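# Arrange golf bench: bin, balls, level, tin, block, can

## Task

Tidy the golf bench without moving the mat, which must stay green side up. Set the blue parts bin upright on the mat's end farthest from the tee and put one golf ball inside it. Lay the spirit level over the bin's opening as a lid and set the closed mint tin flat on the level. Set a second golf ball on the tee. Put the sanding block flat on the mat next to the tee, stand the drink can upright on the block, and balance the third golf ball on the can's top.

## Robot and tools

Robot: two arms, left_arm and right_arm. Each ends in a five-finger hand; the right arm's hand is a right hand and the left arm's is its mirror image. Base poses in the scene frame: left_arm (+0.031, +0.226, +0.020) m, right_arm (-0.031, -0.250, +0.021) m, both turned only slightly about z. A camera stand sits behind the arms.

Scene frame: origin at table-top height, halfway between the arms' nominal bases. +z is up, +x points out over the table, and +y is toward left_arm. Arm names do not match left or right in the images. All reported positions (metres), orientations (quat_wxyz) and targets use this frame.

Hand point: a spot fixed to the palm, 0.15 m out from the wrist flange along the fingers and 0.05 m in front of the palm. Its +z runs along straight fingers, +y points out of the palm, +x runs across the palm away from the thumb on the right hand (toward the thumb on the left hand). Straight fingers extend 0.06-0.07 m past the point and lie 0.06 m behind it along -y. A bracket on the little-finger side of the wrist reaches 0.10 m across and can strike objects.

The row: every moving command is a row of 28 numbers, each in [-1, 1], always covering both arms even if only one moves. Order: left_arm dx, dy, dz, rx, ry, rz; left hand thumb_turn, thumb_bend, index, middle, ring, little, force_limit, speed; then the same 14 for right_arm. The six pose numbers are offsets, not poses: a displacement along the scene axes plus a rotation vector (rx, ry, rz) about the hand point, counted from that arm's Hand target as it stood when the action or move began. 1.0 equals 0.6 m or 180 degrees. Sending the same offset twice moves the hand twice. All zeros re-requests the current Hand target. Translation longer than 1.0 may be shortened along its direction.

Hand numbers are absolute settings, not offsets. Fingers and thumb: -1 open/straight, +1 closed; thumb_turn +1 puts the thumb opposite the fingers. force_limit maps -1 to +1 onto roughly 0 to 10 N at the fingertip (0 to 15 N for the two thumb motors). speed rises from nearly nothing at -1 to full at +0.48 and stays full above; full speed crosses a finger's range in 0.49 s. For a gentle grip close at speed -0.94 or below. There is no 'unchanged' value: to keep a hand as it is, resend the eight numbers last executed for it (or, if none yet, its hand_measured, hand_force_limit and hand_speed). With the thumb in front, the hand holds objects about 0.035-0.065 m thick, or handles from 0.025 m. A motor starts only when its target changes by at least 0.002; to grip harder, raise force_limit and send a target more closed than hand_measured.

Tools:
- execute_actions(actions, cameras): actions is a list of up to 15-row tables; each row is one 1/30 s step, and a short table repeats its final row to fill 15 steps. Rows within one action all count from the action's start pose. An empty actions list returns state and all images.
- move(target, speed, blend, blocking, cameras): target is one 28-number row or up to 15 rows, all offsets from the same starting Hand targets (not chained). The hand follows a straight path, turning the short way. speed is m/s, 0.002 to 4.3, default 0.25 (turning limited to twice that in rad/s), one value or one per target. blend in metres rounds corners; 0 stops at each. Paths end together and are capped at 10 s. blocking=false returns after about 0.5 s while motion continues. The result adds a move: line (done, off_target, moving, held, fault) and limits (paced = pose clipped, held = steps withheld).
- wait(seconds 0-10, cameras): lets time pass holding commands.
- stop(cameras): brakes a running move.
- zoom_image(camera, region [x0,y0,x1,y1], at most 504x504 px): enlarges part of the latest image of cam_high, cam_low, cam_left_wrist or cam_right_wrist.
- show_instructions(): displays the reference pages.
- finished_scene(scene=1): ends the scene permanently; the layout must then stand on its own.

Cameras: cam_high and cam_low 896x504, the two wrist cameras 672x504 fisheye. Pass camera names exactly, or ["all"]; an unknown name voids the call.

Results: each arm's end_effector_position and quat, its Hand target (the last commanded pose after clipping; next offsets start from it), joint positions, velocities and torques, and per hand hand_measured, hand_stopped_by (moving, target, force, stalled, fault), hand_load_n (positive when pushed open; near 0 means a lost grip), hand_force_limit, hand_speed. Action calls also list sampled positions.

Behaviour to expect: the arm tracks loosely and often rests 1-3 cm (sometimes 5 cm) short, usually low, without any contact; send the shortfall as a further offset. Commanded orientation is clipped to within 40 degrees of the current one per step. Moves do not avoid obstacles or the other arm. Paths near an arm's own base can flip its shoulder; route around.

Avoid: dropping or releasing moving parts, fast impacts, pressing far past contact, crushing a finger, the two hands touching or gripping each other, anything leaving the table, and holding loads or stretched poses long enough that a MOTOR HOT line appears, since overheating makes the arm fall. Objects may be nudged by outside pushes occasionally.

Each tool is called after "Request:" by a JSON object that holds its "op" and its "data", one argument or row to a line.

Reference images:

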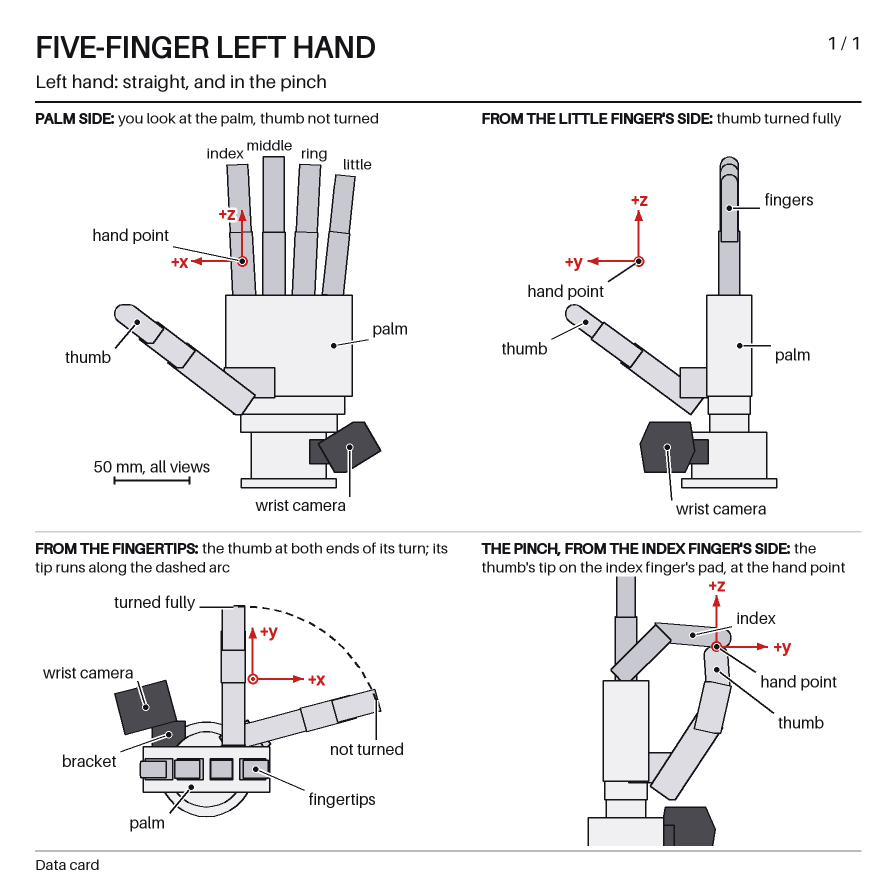

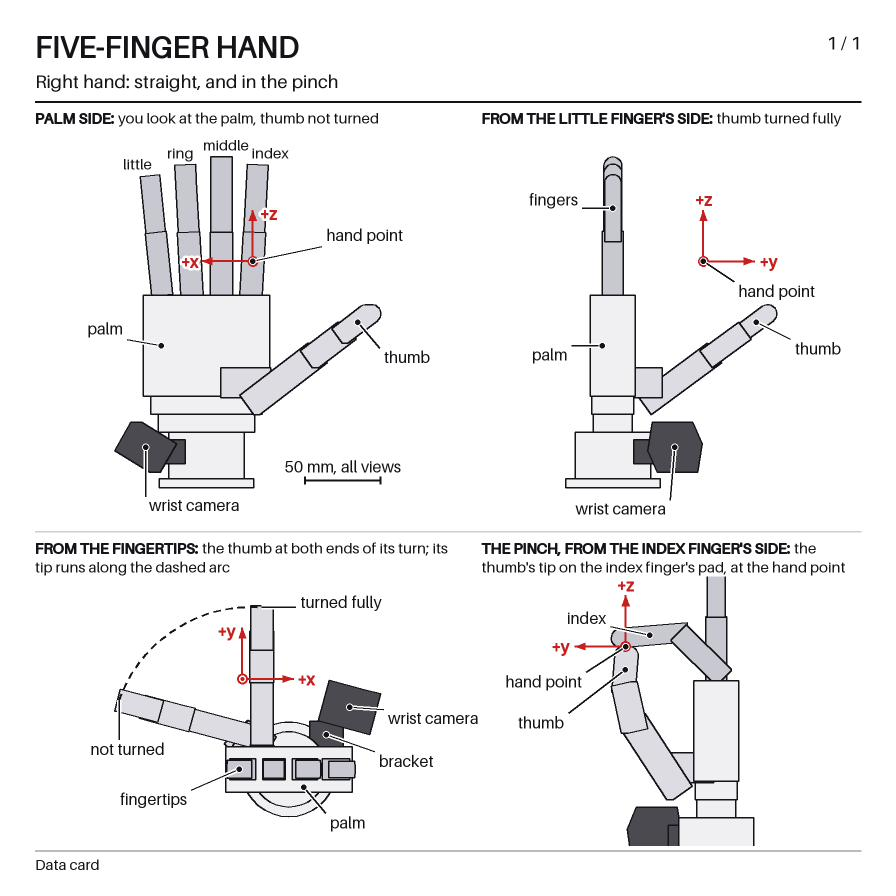

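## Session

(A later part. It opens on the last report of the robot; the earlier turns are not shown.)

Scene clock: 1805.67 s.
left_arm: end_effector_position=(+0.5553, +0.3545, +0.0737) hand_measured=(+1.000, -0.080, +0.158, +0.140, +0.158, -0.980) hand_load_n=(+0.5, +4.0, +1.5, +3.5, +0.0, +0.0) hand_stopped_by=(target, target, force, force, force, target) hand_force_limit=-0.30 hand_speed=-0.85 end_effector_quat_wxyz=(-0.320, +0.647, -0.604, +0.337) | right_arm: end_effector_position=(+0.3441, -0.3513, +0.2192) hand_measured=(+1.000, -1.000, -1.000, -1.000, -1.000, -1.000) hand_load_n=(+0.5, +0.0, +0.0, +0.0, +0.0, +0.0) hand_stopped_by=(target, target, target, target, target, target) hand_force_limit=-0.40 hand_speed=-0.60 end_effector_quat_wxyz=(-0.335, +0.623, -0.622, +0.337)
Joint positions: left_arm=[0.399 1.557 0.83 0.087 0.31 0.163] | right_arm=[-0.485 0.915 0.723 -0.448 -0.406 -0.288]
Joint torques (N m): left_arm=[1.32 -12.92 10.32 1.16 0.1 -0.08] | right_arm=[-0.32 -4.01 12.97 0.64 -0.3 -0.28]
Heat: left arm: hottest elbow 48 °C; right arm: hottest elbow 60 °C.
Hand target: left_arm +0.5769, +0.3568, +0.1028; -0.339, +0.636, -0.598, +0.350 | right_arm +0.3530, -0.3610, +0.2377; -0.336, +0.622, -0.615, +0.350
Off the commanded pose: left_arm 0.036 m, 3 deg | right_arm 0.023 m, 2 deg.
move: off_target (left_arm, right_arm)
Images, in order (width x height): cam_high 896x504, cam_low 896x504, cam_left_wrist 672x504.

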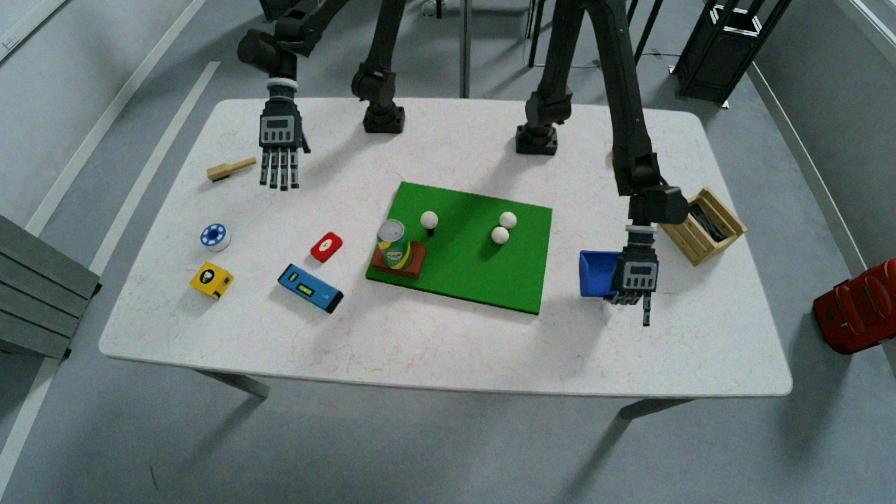

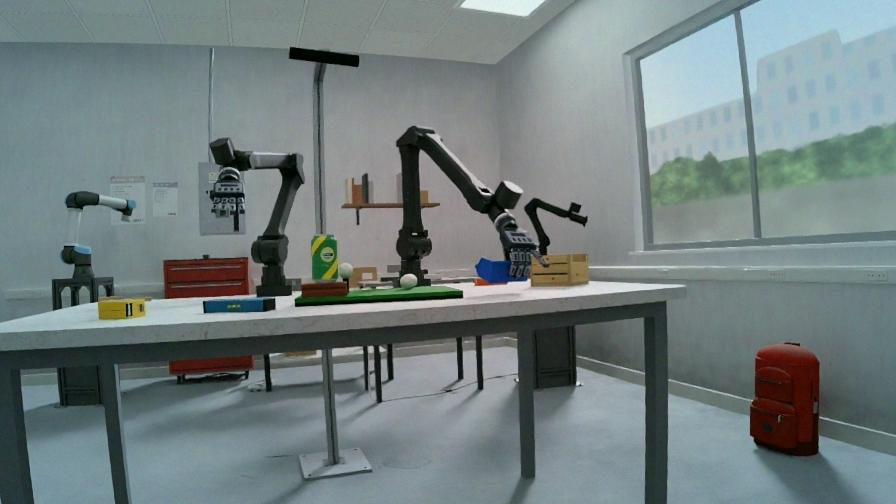

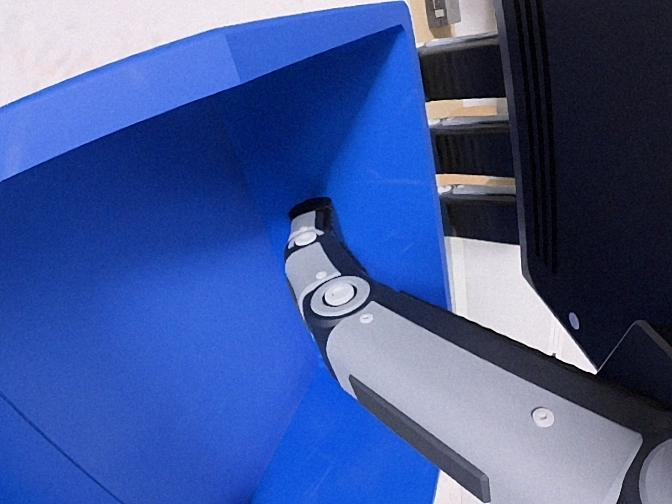

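Request:
{"op": "move", "data": {
  "target": [
    [0.0,0.0,0.1167,0,0,0, 1,-0.08,0.7,0.76,0.7,-0.98,-0.3,-0.85, 0,0,0,0,0,0, 1,-1,-1,-1,-1,-1,-0.4,-0.6],
    [-0.02,-0.375,0.1167,0,0,-0.07, 1,-0.08,0.7,0.76,0.7,-0.98,-0.3,-0.85, 0,0,0,0,0,0, 1,-1,-1,-1,-1,-1,-0.4,-0.6]
  ],
  "speed": 0.12,
  "blend": [0.02,0],
  "cameras": ["cam_high","cam_low","cam_left_wrist"]
}}

Request:
{"op": "zoom_image", "data": {
  "camera": "cam_high",
  "region": [460, 190, 600, 330]
}}

Request:
{"op": "zoom_image", "data": {
  "camera": "cam_low",
  "region": [380, 200, 500, 310]
}}

Scene clock: 1832.83 s.
left_arm: end_effector_position=(+0.5602, +0.1357, +0.1568) hand_measured=(+1.000, -0.080, +0.158, +0.140, +0.158, -0.980) hand_load_n=(+0.5, +4.0, +1.5, +3.5, +0.0, +0.0) hand_stopped_by=(target, target, force, force, force, target) hand_force_limit=-0.30 hand_speed=-0.85 end_effector_quat_wxyz=(+0.290, -0.570, +0.674, -0.370) | right_arm: end_effector_position=(+0.3441, -0.3513, +0.2192) hand_measured=(+1.000, -1.000, -1.000, -1.000, -1.000, -1.000) hand_load_n=(+0.0, +0.0, +0.0, +0.0, +0.0, +0.0) hand_stopped_by=(target, target, target, target, target, target) hand_force_limit=-0.40 hand_speed=-0.60 end_effector_quat_wxyz=(-0.335, +0.623, -0.622, +0.337)
Joint positions: left_arm=[-0.064 1.372 0.883 -0.108 0.109 0.036] | right_arm=[-0.485 0.915 0.723 -0.448 -0.406 -0.288]
Joint torques (N m): left_arm=[1.85 -11.81 8.13 2.07 -0.03 -0.08] | right_arm=[-0.38 -3.96 12.98 0.64 -0.3 -0.28]
Heat: left arm: hottest elbow 51 °C; right arm: hottest elbow 60 °C.
Hand target: left_arm +0.5648, +0.1319, +0.1728; +0.299, -0.566, +0.664, -0.385 | right_arm +0.3530, -0.3610, +0.2377; -0.336, +0.622, -0.615, +0.350
Off the commanded pose: left_arm 0.017 m, 2 deg | right_arm 0.023 m, 2 deg.
move: off_target (left_arm, right_arm)
Images, in order (width x height): cam_high 896x504, cam_low 896x504, cam_left_wrist 672x504.

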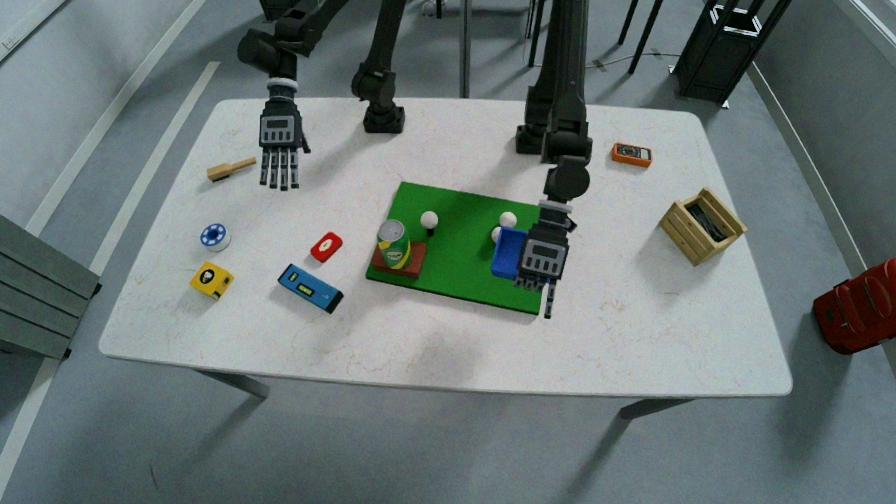

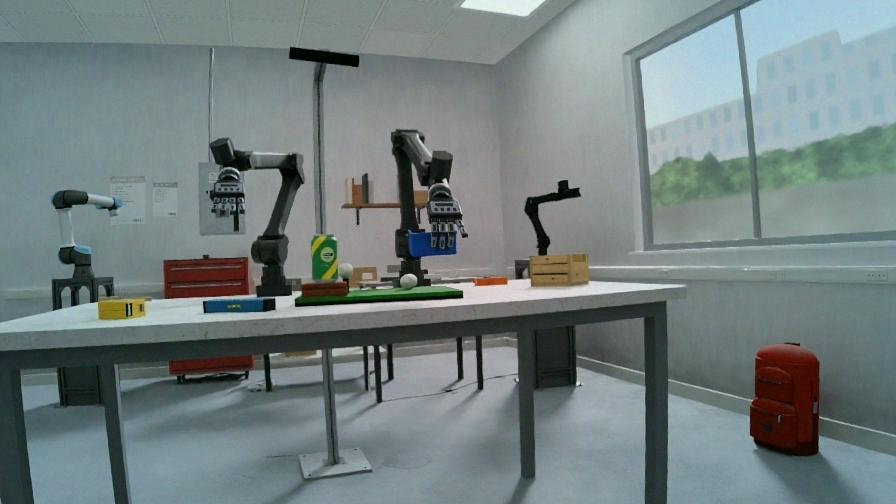

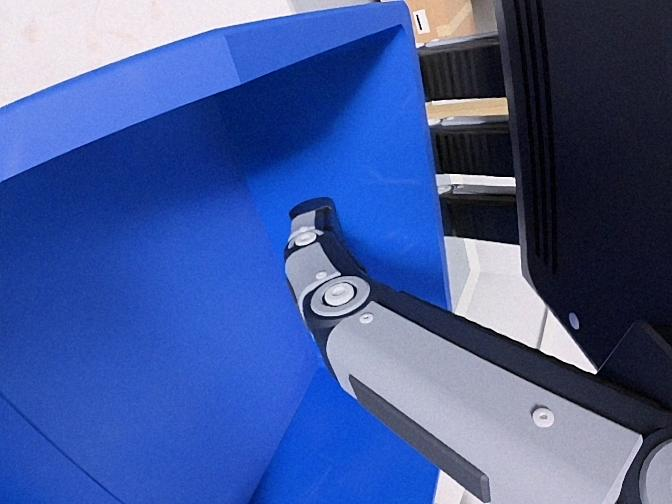

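Scaled by 3.600 from the camera's 896x504 image, which has a finer 1280x720 frame.

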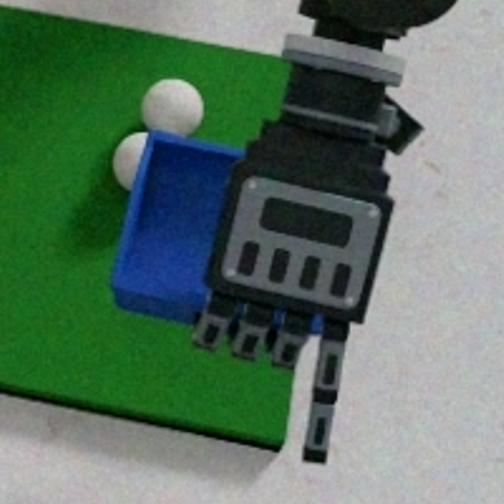

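Scaled by 4.200 from the camera's 896x504 image, which has a finer 1280x720 frame.

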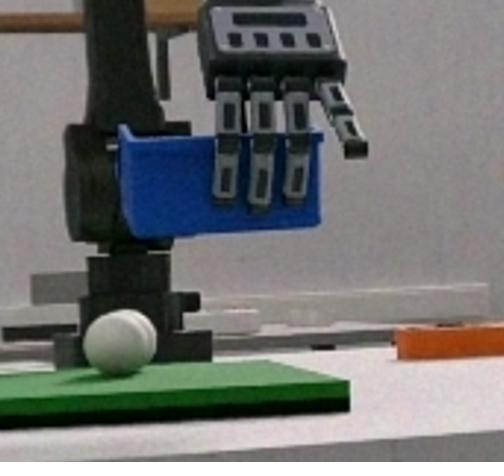

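Request:
{"op": "move", "data": {
  "target": [-0.0213,-0.0033,-0.1133,0,0,0, 1,-0.08,0.7,0.76,0.7,-0.98,-0.3,-0.85, 0,0,0,0,0,0, 1,-1,-1,-1,-1,-1,-0.4,-0.6],
  "speed": 0.1,
  "cameras": ["cam_high","cam_low"]
}}

Request:
{"op": "zoom_image", "data": {
  "camera": "cam_high",
  "region": [460, 200, 570, 310]
}}

Request:
{"op": "zoom_image", "data": {
  "camera": "cam_low",
  "region": [380, 220, 480, 310]
}}

Scene clock: 1848.40 s.
left_arm: end_effector_position=(+0.5468, +0.1359, +0.0986) hand_measured=(+1.000, -0.080, +0.158, +0.140, +0.158, -0.980) hand_load_n=(+0.5, +3.5, +1.0, +3.5, +0.0, +0.0) hand_stopped_by=(target, target, force, force, force, target) hand_force_limit=-0.30 hand_speed=-0.85 end_effector_quat_wxyz=(+0.294, -0.569, +0.671, -0.374) | right_arm: end_effector_position=(+0.3441, -0.3513, +0.2192) hand_measured=(+1.000, -1.000, -1.000, -1.000, -1.000, -1.000) hand_load_n=(+0.0, +0.0, +0.0, +0.0, +0.0, +0.0) hand_stopped_by=(target, target, target, target, target, target) hand_force_limit=-0.40 hand_speed=-0.60 end_effector_quat_wxyz=(-0.335, +0.623, -0.622, +0.337)
Joint positions: left_arm=[-0.067 1.433 0.754 0.096 0.102 0.031] | right_arm=[-0.485 0.915 0.723 -0.448 -0.406 -0.288]
Joint torques (N m): left_arm=[1.38 -10.4 7.2 2.28 -0.01 -0.11] | right_arm=[-0.32 -3.96 12.98 0.64 -0.29 -0.28]
Heat: left arm: hottest elbow 49 °C; right arm: hottest elbow 60 °C.
Hand target: left_arm +0.5521, +0.1298, +0.1049; +0.299, -0.566, +0.665, -0.385 | right_arm +0.3530, -0.3610, +0.2377; -0.336, +0.622, -0.615, +0.350
Off the commanded pose: left_arm 0.010 m, 2 deg | right_arm 0.023 m, 2 deg.
move: off_target (right_arm)
Images, in order (width x height): cam_high 896x504, cam_low 896x504.

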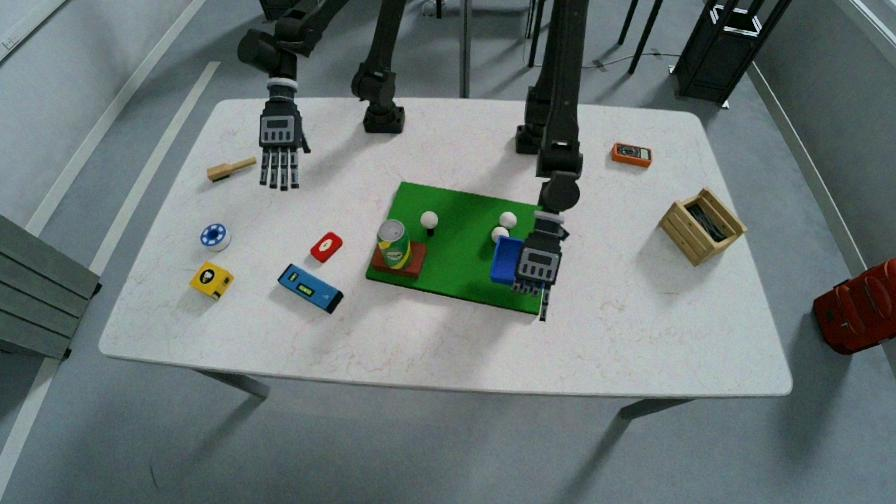

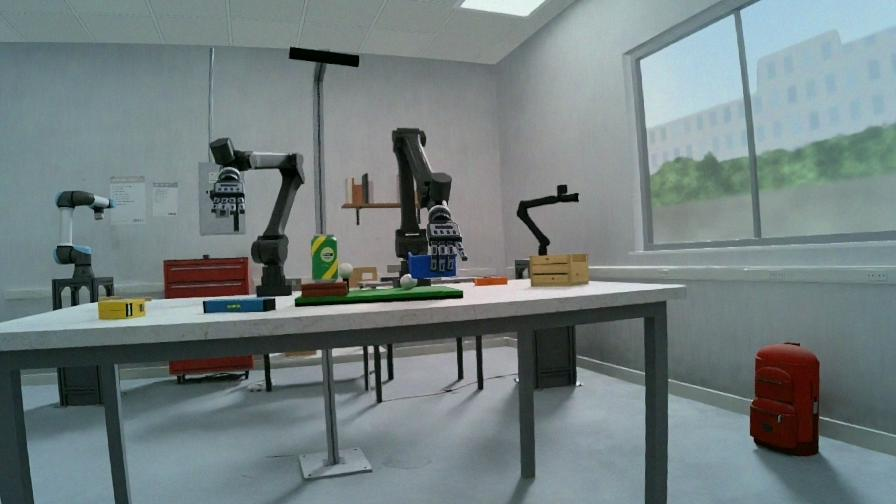

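Scaled by 4.582 from the camera's 896x504 image, which has a finer 1280x720 frame.

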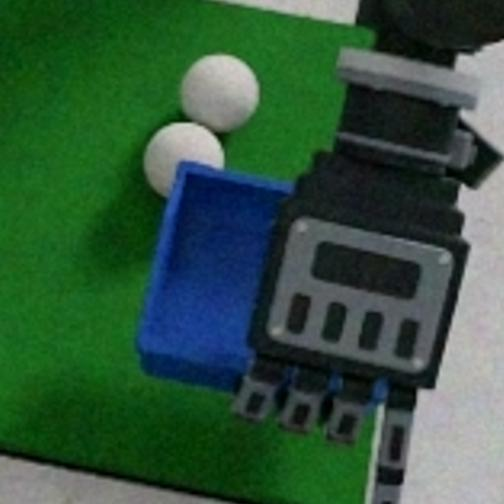

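Scaled by 5.040 from the camera's 896x504 image, which has a finer 1280x720 frame.

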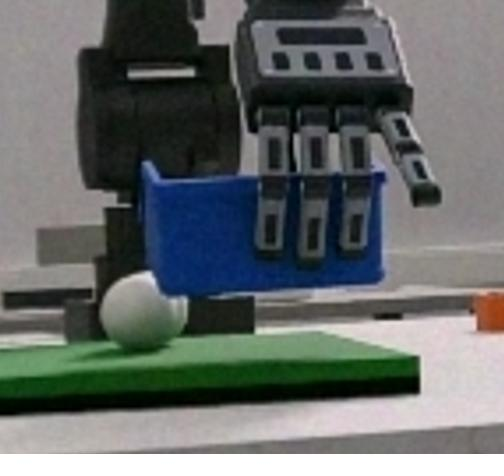

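Request:
{"op": "move", "data": {
  "target": [0,0,0,-0.0111,-0.0657,0, 1,-0.08,0.7,0.76,0.7,-0.98,-0.3,-0.85, 0,0,0,0,0,0, 1,-1,-1,-1,-1,-1,-0.4,-0.6],
  "speed": 0.1,
  "cameras": ["cam_high","cam_low","cam_left_wrist"]
}}

Request:
{"op": "zoom_image", "data": {
  "camera": "cam_high",
  "region": [460, 200, 570, 310]
}}

Request:
{"op": "zoom_image", "data": {
  "camera": "cam_low",
  "region": [380, 220, 480, 310]
}}

Scene clock: 1882.83 s.
left_arm: end_effector_position=(+0.5487, +0.1334, +0.1009) hand_measured=(+1.000, -0.080, +0.158, +0.140, +0.158, -0.980) hand_load_n=(+1.0, +4.0, +1.0, +3.5, +0.0, +0.0) hand_stopped_by=(target, target, force, force, force, target) hand_force_limit=-0.30 hand_speed=-0.85 end_effector_quat_wxyz=(+0.354, -0.530, +0.630, -0.443) | right_arm: end_effector_position=(+0.3441, -0.3513, +0.2192) hand_measured=(+1.000, -1.000, -1.000, -1.000, -1.000, -1.000) hand_load_n=(+0.0, +0.0, +0.0, +0.0, +0.0, +0.0) hand_stopped_by=(target, target, target, target, target, target) hand_force_limit=-0.40 hand_speed=-0.60 end_effector_quat_wxyz=(-0.335, +0.623, -0.622, +0.337)
Joint positions: left_arm=[-0.067 1.446 0.614 0.464 0.11 0.018] | right_arm=[-0.485 0.915 0.723 -0.448 -0.406 -0.288]
Joint torques (N m): left_arm=[1.96 -9.35 6.39 2.58 0.13 -0.09] | right_arm=[-0.32 -4.01 12.97 0.64 -0.3 -0.28]
Heat: left arm: hottest elbow 46 °C; right arm: hottest elbow 61 °C.
Hand target: left_arm +0.5522, +0.1298, +0.1051; +0.356, -0.529, +0.623, -0.453 | right_arm +0.3530, -0.3610, +0.2377; -0.336, +0.622, -0.615, +0.350
Off the commanded pose: left_arm 0.006 m, 1 deg | right_arm 0.023 m, 2 deg.
move: off_target (right_arm)
Images, in order (width x height): cam_high 896x504, cam_low 896x504, cam_left_wrist 672x504.

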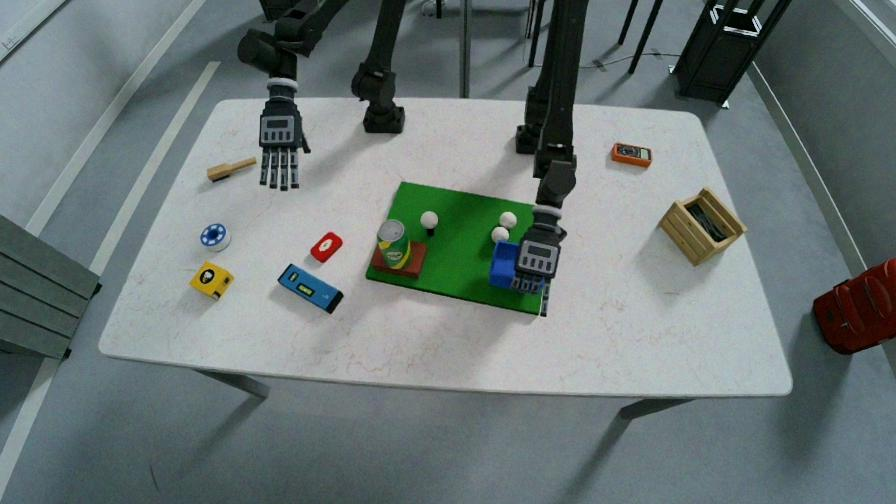

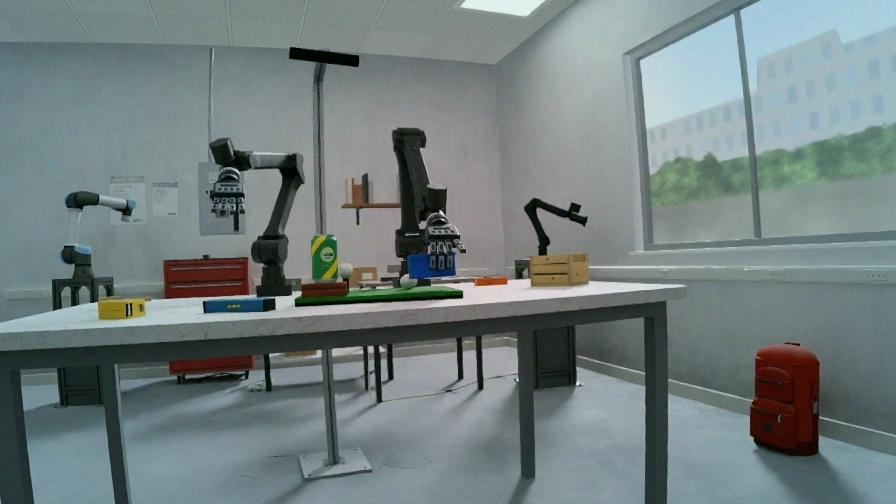

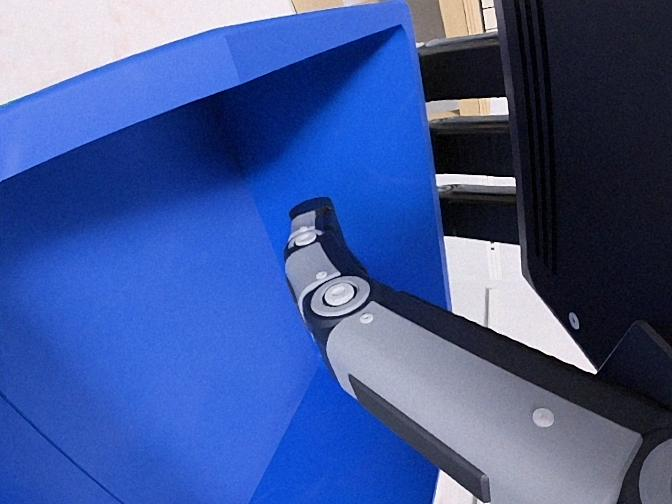

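Scaled by 4.582 from the camera's 896x504 image, which has a finer 1280x720 frame.

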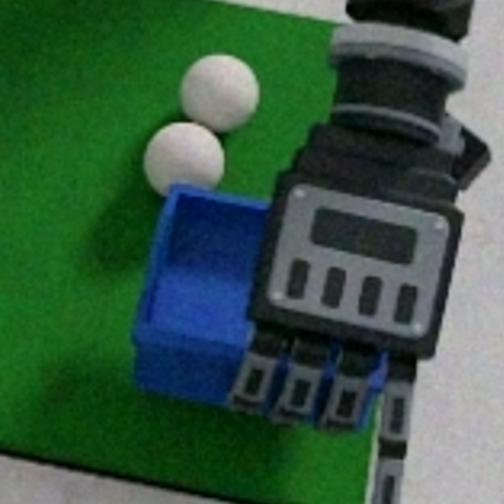

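Scaled by 5.040 from the camera's 896x504 image, which has a finer 1280x720 frame.

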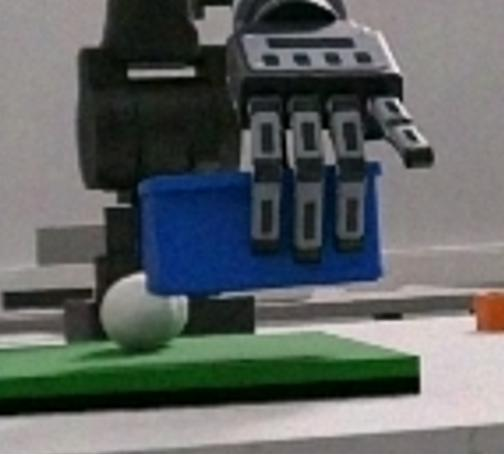

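Request:
{"op": "move", "data": {
  "target": [0.005,0,-0.045,0,0,0, 1,-0.08,0.7,0.76,0.7,-0.98,-0.3,-0.85, 0,0,0,0,0,0, 1,-1,-1,-1,-1,-1,-0.4,-0.6],
  "speed": 0.06,
  "cameras": ["cam_high","cam_low"]
}}

Request:
{"op": "zoom_image", "data": {
  "camera": "cam_high",
  "region": [460, 200, 570, 310]
}}

Request:
{"op": "zoom_image", "data": {
  "camera": "cam_low",
  "region": [380, 220, 480, 310]
}}

Scene clock: 1898.50 s.
left_arm: end_effector_position=(+0.5512, +0.1331, +0.0722) hand_measured=(+1.000, -0.080, +0.158, +0.140, +0.158, -0.980) hand_load_n=(+0.5, +4.0, +1.0, +3.5, +0.0, +0.0) hand_stopped_by=(target, target, force, force, force, target) hand_force_limit=-0.30 hand_speed=-0.85 end_effector_quat_wxyz=(+0.353, -0.531, +0.631, -0.442) | right_arm: end_effector_position=(+0.3441, -0.3513, +0.2192) hand_measured=(+1.000, -1.000, -1.000, -1.000, -1.000, -1.000) hand_load_n=(+0.0, +0.0, -0.5, +0.0, +0.0, +0.0) hand_stopped_by=(target, target, target, target, target, target) hand_force_limit=-0.40 hand_speed=-0.60 end_effector_quat_wxyz=(-0.335, +0.623, -0.622, +0.337)
Joint positions: left_arm=[-0.067 1.532 0.598 0.563 0.111 0.018] | right_arm=[-0.485 0.915 0.723 -0.448 -0.406 -0.288]
Joint torques (N m): left_arm=[1.96 -9.99 5.89 2.62 0.13 -0.11] | right_arm=[-0.38 -3.96 12.97 0.62 -0.3 -0.28]
Heat: left arm: hottest elbow 46 °C; right arm: hottest elbow 61 °C.
Hand target: left_arm +0.5551, +0.1298, +0.0780; +0.356, -0.529, +0.623, -0.453 | right_arm +0.3530, -0.3610, +0.2377; -0.336, +0.622, -0.615, +0.350
Off the commanded pose: left_arm 0.008 m, 2 deg | right_arm 0.023 m, 2 deg.
move: off_target (right_arm)
Images, in order (width x height): cam_high 896x504, cam_low 896x504.

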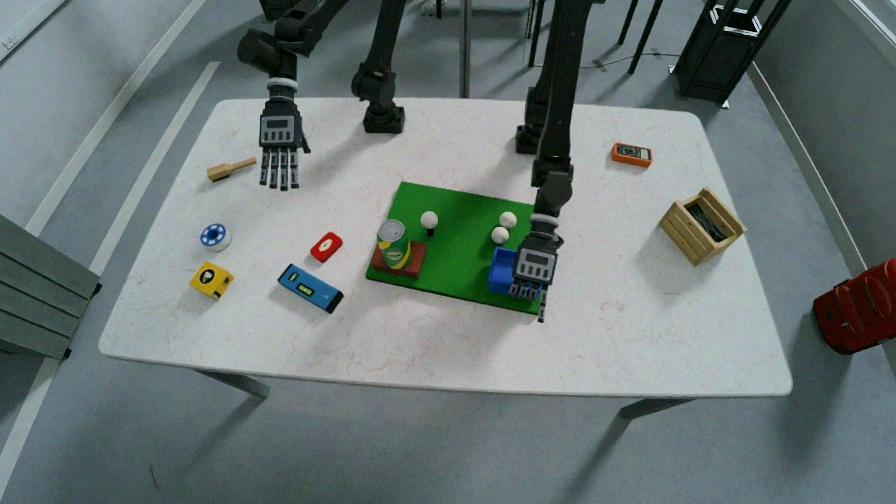

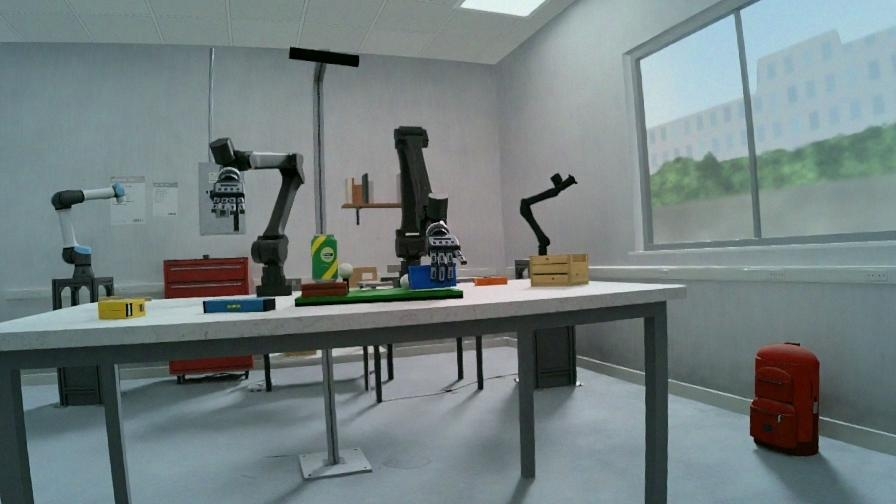

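Scaled by 4.582 from the camera's 896x504 image, which has a finer 1280x720 frame.

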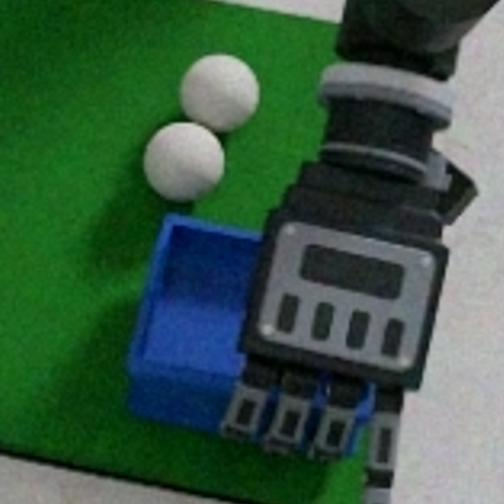

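Scaled by 5.040 from the camera's 896x504 image, which has a finer 1280x720 frame.

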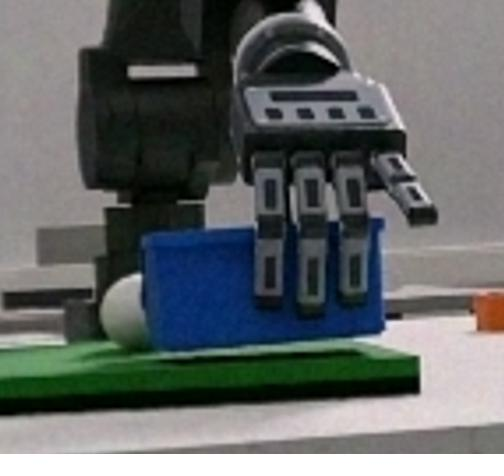

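Request:
{"op": "move", "data": {
  "target": [0.0,0,-0.02,0,0,0, 1,-0.08,0.7,0.76,0.7,-0.98,-0.3,-0.85, 0,0,0,0,0,0, 1,-1,-1,-1,-1,-1,-0.4,-0.6],
  "speed": 0.05,
  "cameras": ["cam_high","cam_low"]
}}

Request:
{"op": "zoom_image", "data": {
  "camera": "cam_high",
  "region": [460, 200, 570, 310]
}}

Request:
{"op": "zoom_image", "data": {
  "camera": "cam_low",
  "region": [380, 220, 480, 310]
}}

Scene clock: 1921.53 s.
left_arm: end_effector_position=(+0.5529, +0.1327, +0.0639) hand_measured=(+1.000, -0.080, +0.158, +0.140, +0.158, -0.980) hand_load_n=(+0.0, +1.5, +0.5, +2.0, +0.0, +0.0) hand_stopped_by=(target, target, force, force, force, target) hand_force_limit=-0.30 hand_speed=-0.85 end_effector_quat_wxyz=(+0.355, -0.530, +0.629, -0.445) | right_arm: end_effector_position=(+0.3441, -0.3513, +0.2192) hand_measured=(+1.000, -1.000, -1.000, -1.000, -1.000, -1.000) hand_load_n=(+0.0, +0.0, +0.0, +0.0, +0.0, +0.0) hand_stopped_by=(target, target, target, target, target, target) hand_force_limit=-0.40 hand_speed=-0.60 end_effector_quat_wxyz=(-0.335, +0.623, -0.622, +0.337)
Joint positions: left_arm=[-0.067 1.564 0.593 0.608 0.112 0.016] | right_arm=[-0.485 0.915 0.723 -0.448 -0.406 -0.288]
Joint torques (N m): left_arm=[1.96 -9.88 5.49 2.47 0.12 -0.09] | right_arm=[-0.38 -3.96 12.98 0.64 -0.3 -0.28]
Heat: left arm: hottest elbow 45 °C; right arm: hottest elbow 61 °C.
Hand target: left_arm +0.5551, +0.1297, +0.0660; +0.356, -0.529, +0.623, -0.453 | right_arm +0.3530, -0.3610, +0.2377; -0.336, +0.622, -0.615, +0.350
Off the commanded pose: left_arm 0.004 m, 1 deg | right_arm 0.023 m, 2 deg.
move: off_target (right_arm)
Images, in order (width x height): cam_high 896x504, cam_low 896x504.

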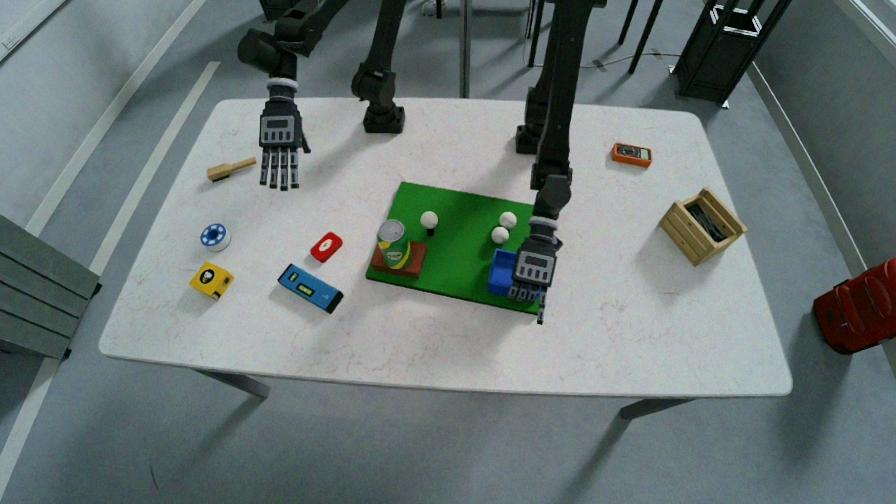

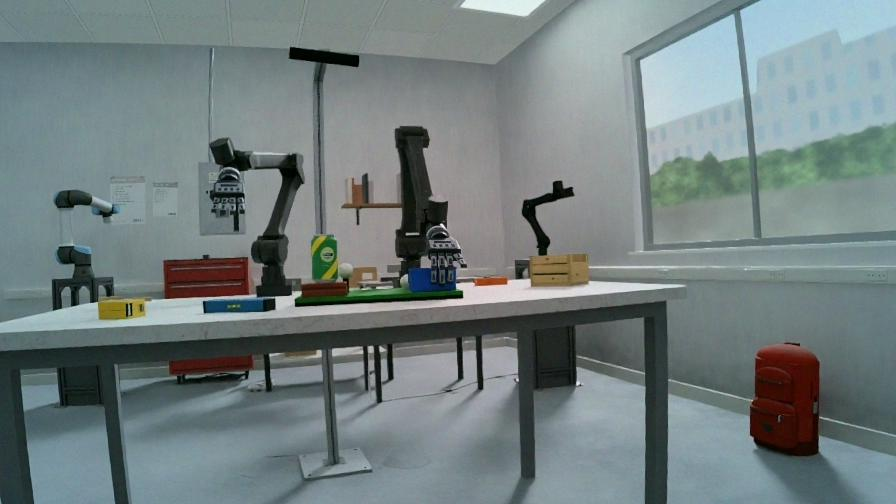

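Scaled by 4.582 from the camera's 896x504 image, which has a finer 1280x720 frame.

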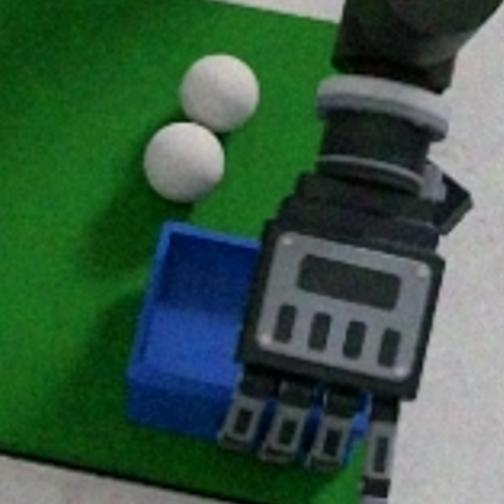

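Scaled by 5.040 from the camera's 896x504 image, which has a finer 1280x720 frame.

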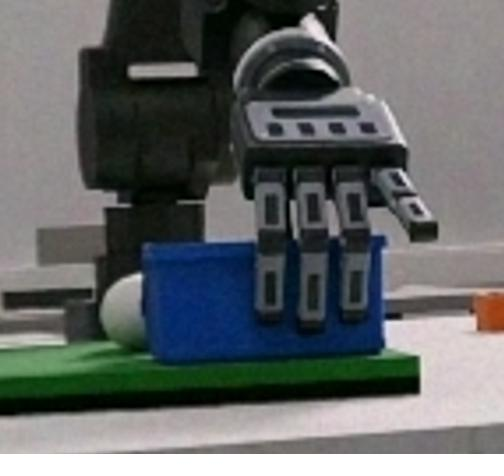

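Request:
{"op": "move", "data": {
  "target": [
    [0.0,0,0.0,0,0,0, 1,-0.08,-0.2,-0.2,-0.2,-0.98,-0.3,-0.8, 0,0,0,0,0,0, 1,-1,-1,-1,-1,-1,-0.4,-0.6],
    [0.0,0,0.0,0,0,0, 1,-0.35,-0.98,-0.98,-0.98,-0.98,-0.3,-0.3, 0,0,0,0,0,0, 1,-1,-1,-1,-1,-1,-0.4,-0.6]
  ],
  "speed": 0.05,
  "cameras": ["cam_high","cam_low","cam_left_wrist"]
}}

Request:
{"op": "zoom_image", "data": {
  "camera": "cam_high",
  "region": [460, 200, 570, 310]
}}

Scene clock: 1935.17 s.
left_arm: end_effector_position=(+0.5534, +0.1326, +0.0647) hand_measured=(+1.000, -0.350, -0.980, -0.980, -0.980, -0.980) hand_load_n=(+0.0, +0.0, +0.0, +0.0, +0.0, +0.0) hand_stopped_by=(target, target, target, target, target, target) hand_force_limit=-0.30 hand_speed=-0.30 end_effector_quat_wxyz=(+0.356, -0.529, +0.628, -0.446) | right_arm: end_effector_position=(+0.3441, -0.3513, +0.2192) hand_measured=(+1.000, -1.000, -1.000, -1.000, -1.000, -1.000) hand_load_n=(+0.0, +0.0, +0.0, +0.0, +0.0, +0.0) hand_stopped_by=(target, target, target, target, target, target) hand_force_limit=-0.40 hand_speed=-0.60 end_effector_quat_wxyz=(-0.335, +0.623, -0.622, +0.337)
Joint positions: left_arm=[-0.067 1.564 0.593 0.612 0.112 0.016] | right_arm=[-0.485 0.915 0.723 -0.448 -0.406 -0.288]
Joint torques (N m): left_arm=[1.85 -9.99 5.53 2.44 0.12 -0.08] | right_arm=[-0.32 -4.01 12.97 0.64 -0.3 -0.28]
Heat: left arm: hottest elbow 45 °C; right arm: hottest elbow 61 °C.
Hand target: left_arm +0.5551, +0.1298, +0.0658; +0.356, -0.529, +0.623, -0.453 | right_arm +0.3530, -0.3610, +0.2377; -0.336, +0.622, -0.615, +0.350
Off the commanded pose: left_arm 0.004 m, 1 deg | right_arm 0.023 m, 2 deg.
move: off_target (right_arm)
Images, in order (width x height): cam_high 896x504, cam_low 896x504, cam_left_wrist 672x504.

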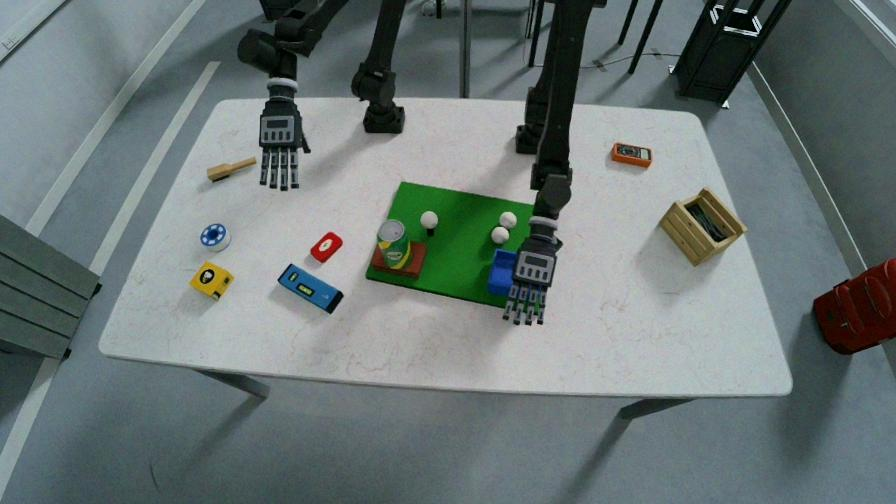

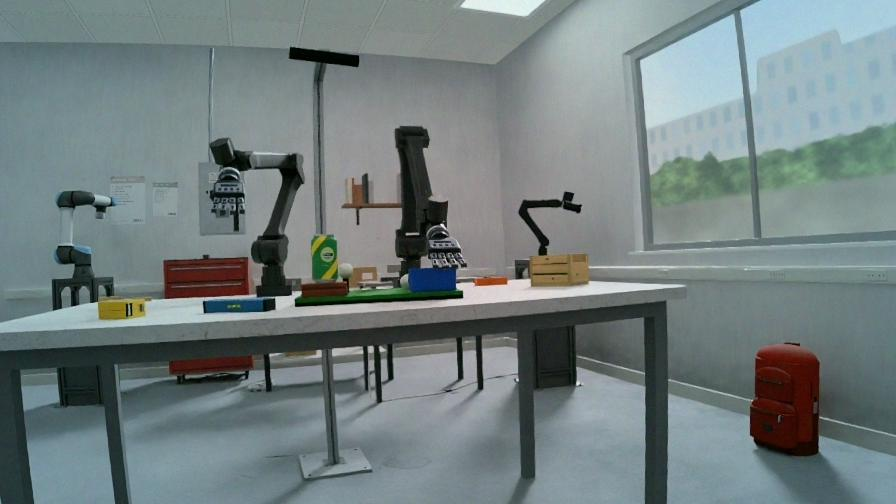

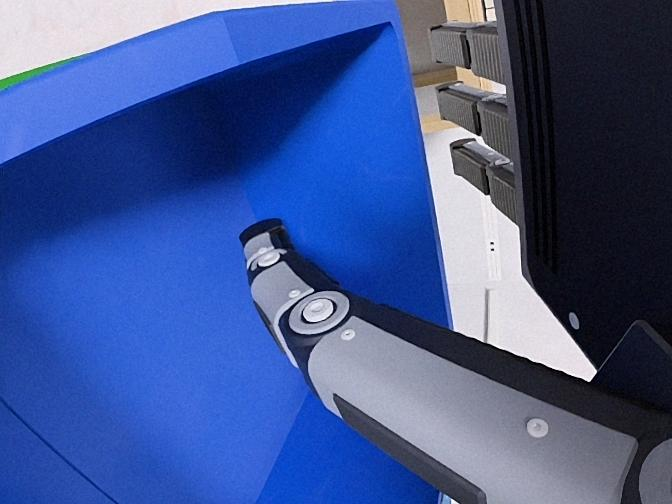

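Scaled by 4.582 from the camera's 896x504 image, which has a finer 1280x720 frame.

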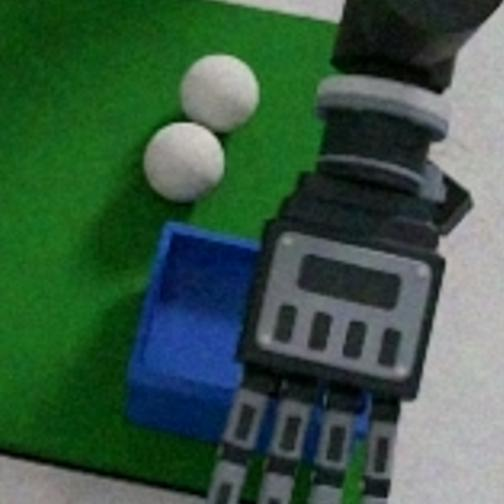

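Request:
{"op": "move", "data": {
  "target": [
    [0,0,0.06,0,0,0,1,-0.35,-0.98,-0.98,-0.98,-0.98,-0.3,-0.3,0,0,0,0,0,0,1,-1,-1,-1,-1,-1,-0.4,-0.6],
    [0,0,0.2,0,0,0,1,-0.35,-0.98,-0.98,-0.98,-0.98,-0.3,-0.3,0,0,0,0,0,0,1,-1,-1,-1,-1,-1,-0.4,-0.6]
  ],
  "speed": [0.06,0.12],
  "cameras": ["cam_high","cam_low","cam_left_wrist"]
}}

Scene clock: 1978.20 s.
left_arm: end_effector_position=(+0.5386, +0.1337, +0.1572) hand_measured=(+1.000, -0.350, -0.980, -0.980, -0.980, -0.980) hand_load_n=(+0.0, +0.0, +0.0, +0.0, +0.0, +0.0) hand_stopped_by=(target, target, target, target, target, target) hand_force_limit=-0.30 hand_speed=-0.30 end_effector_quat_wxyz=(+0.346, -0.536, +0.635, -0.436) | right_arm: end_effector_position=(+0.3441, -0.3513, +0.2192) hand_measured=(+1.000, -1.000, -1.000, -1.000, -1.000, -1.000) hand_load_n=(+0.0, +0.0, +0.0, +0.0, +0.0, +0.0) hand_stopped_by=(target, target, target, target, target, target) hand_force_limit=-0.40 hand_speed=-0.60 end_effector_quat_wxyz=(-0.335, +0.623, -0.622, +0.337)
Joint positions: left_arm=[-0.067 1.284 0.675 0.216 0.112 0.015] | right_arm=[-0.485 0.915 0.723 -0.448 -0.406 -0.288]
Joint torques (N m): left_arm=[2.02 -9.41 11.08 1.36 0.12 -0.08] | right_arm=[-0.38 -3.96 12.97 0.64 -0.3 -0.28]
Heat: left arm: hottest elbow 44 °C; right arm: hottest elbow 61 °C.
Hand target: left_arm +0.5550, +0.1298, +0.1860; +0.356, -0.529, +0.623, -0.453 | right_arm +0.3530, -0.3610, +0.2377; -0.336, +0.622, -0.615, +0.350
Off the commanded pose: left_arm 0.033 m, 3 deg | right_arm 0.023 m, 2 deg.
move: off_target (left_arm, right_arm)
Images, in order (width x height): cam_high 896x504, cam_low 896x504, cam_left_wrist 672x504.

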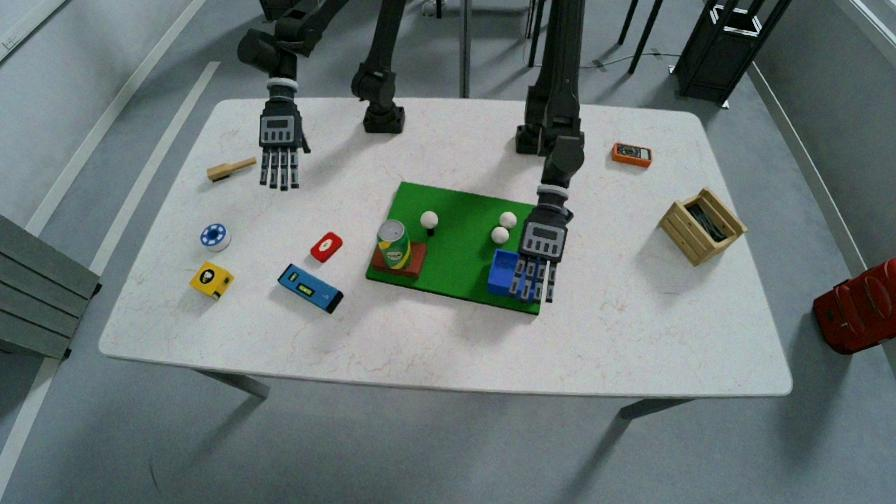

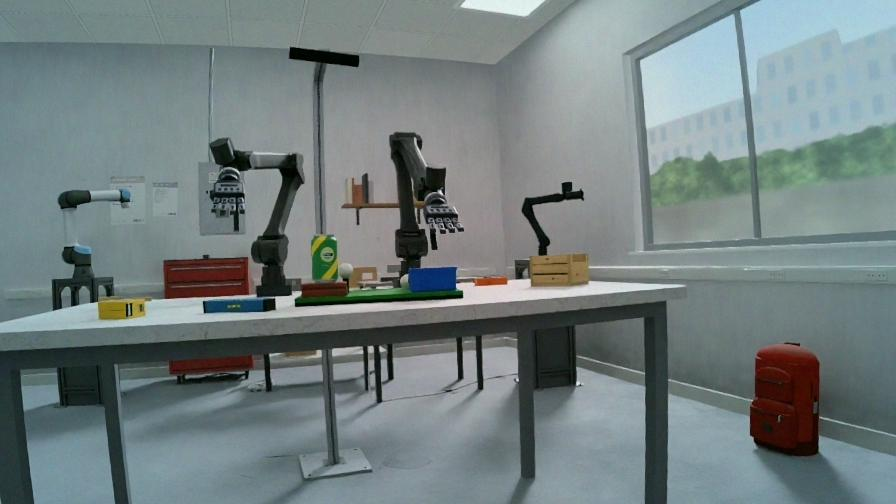

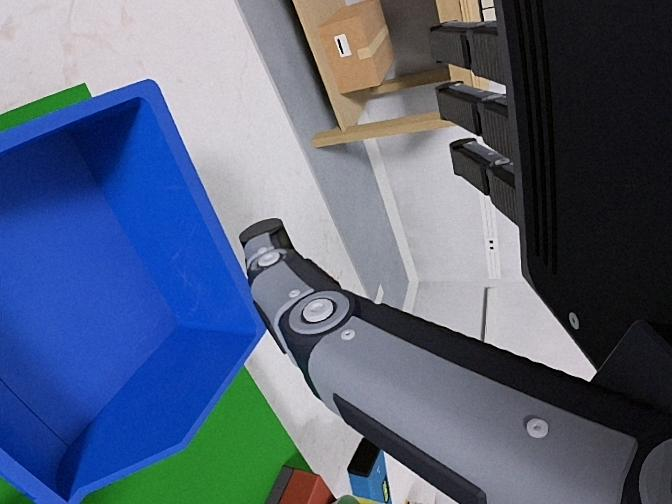

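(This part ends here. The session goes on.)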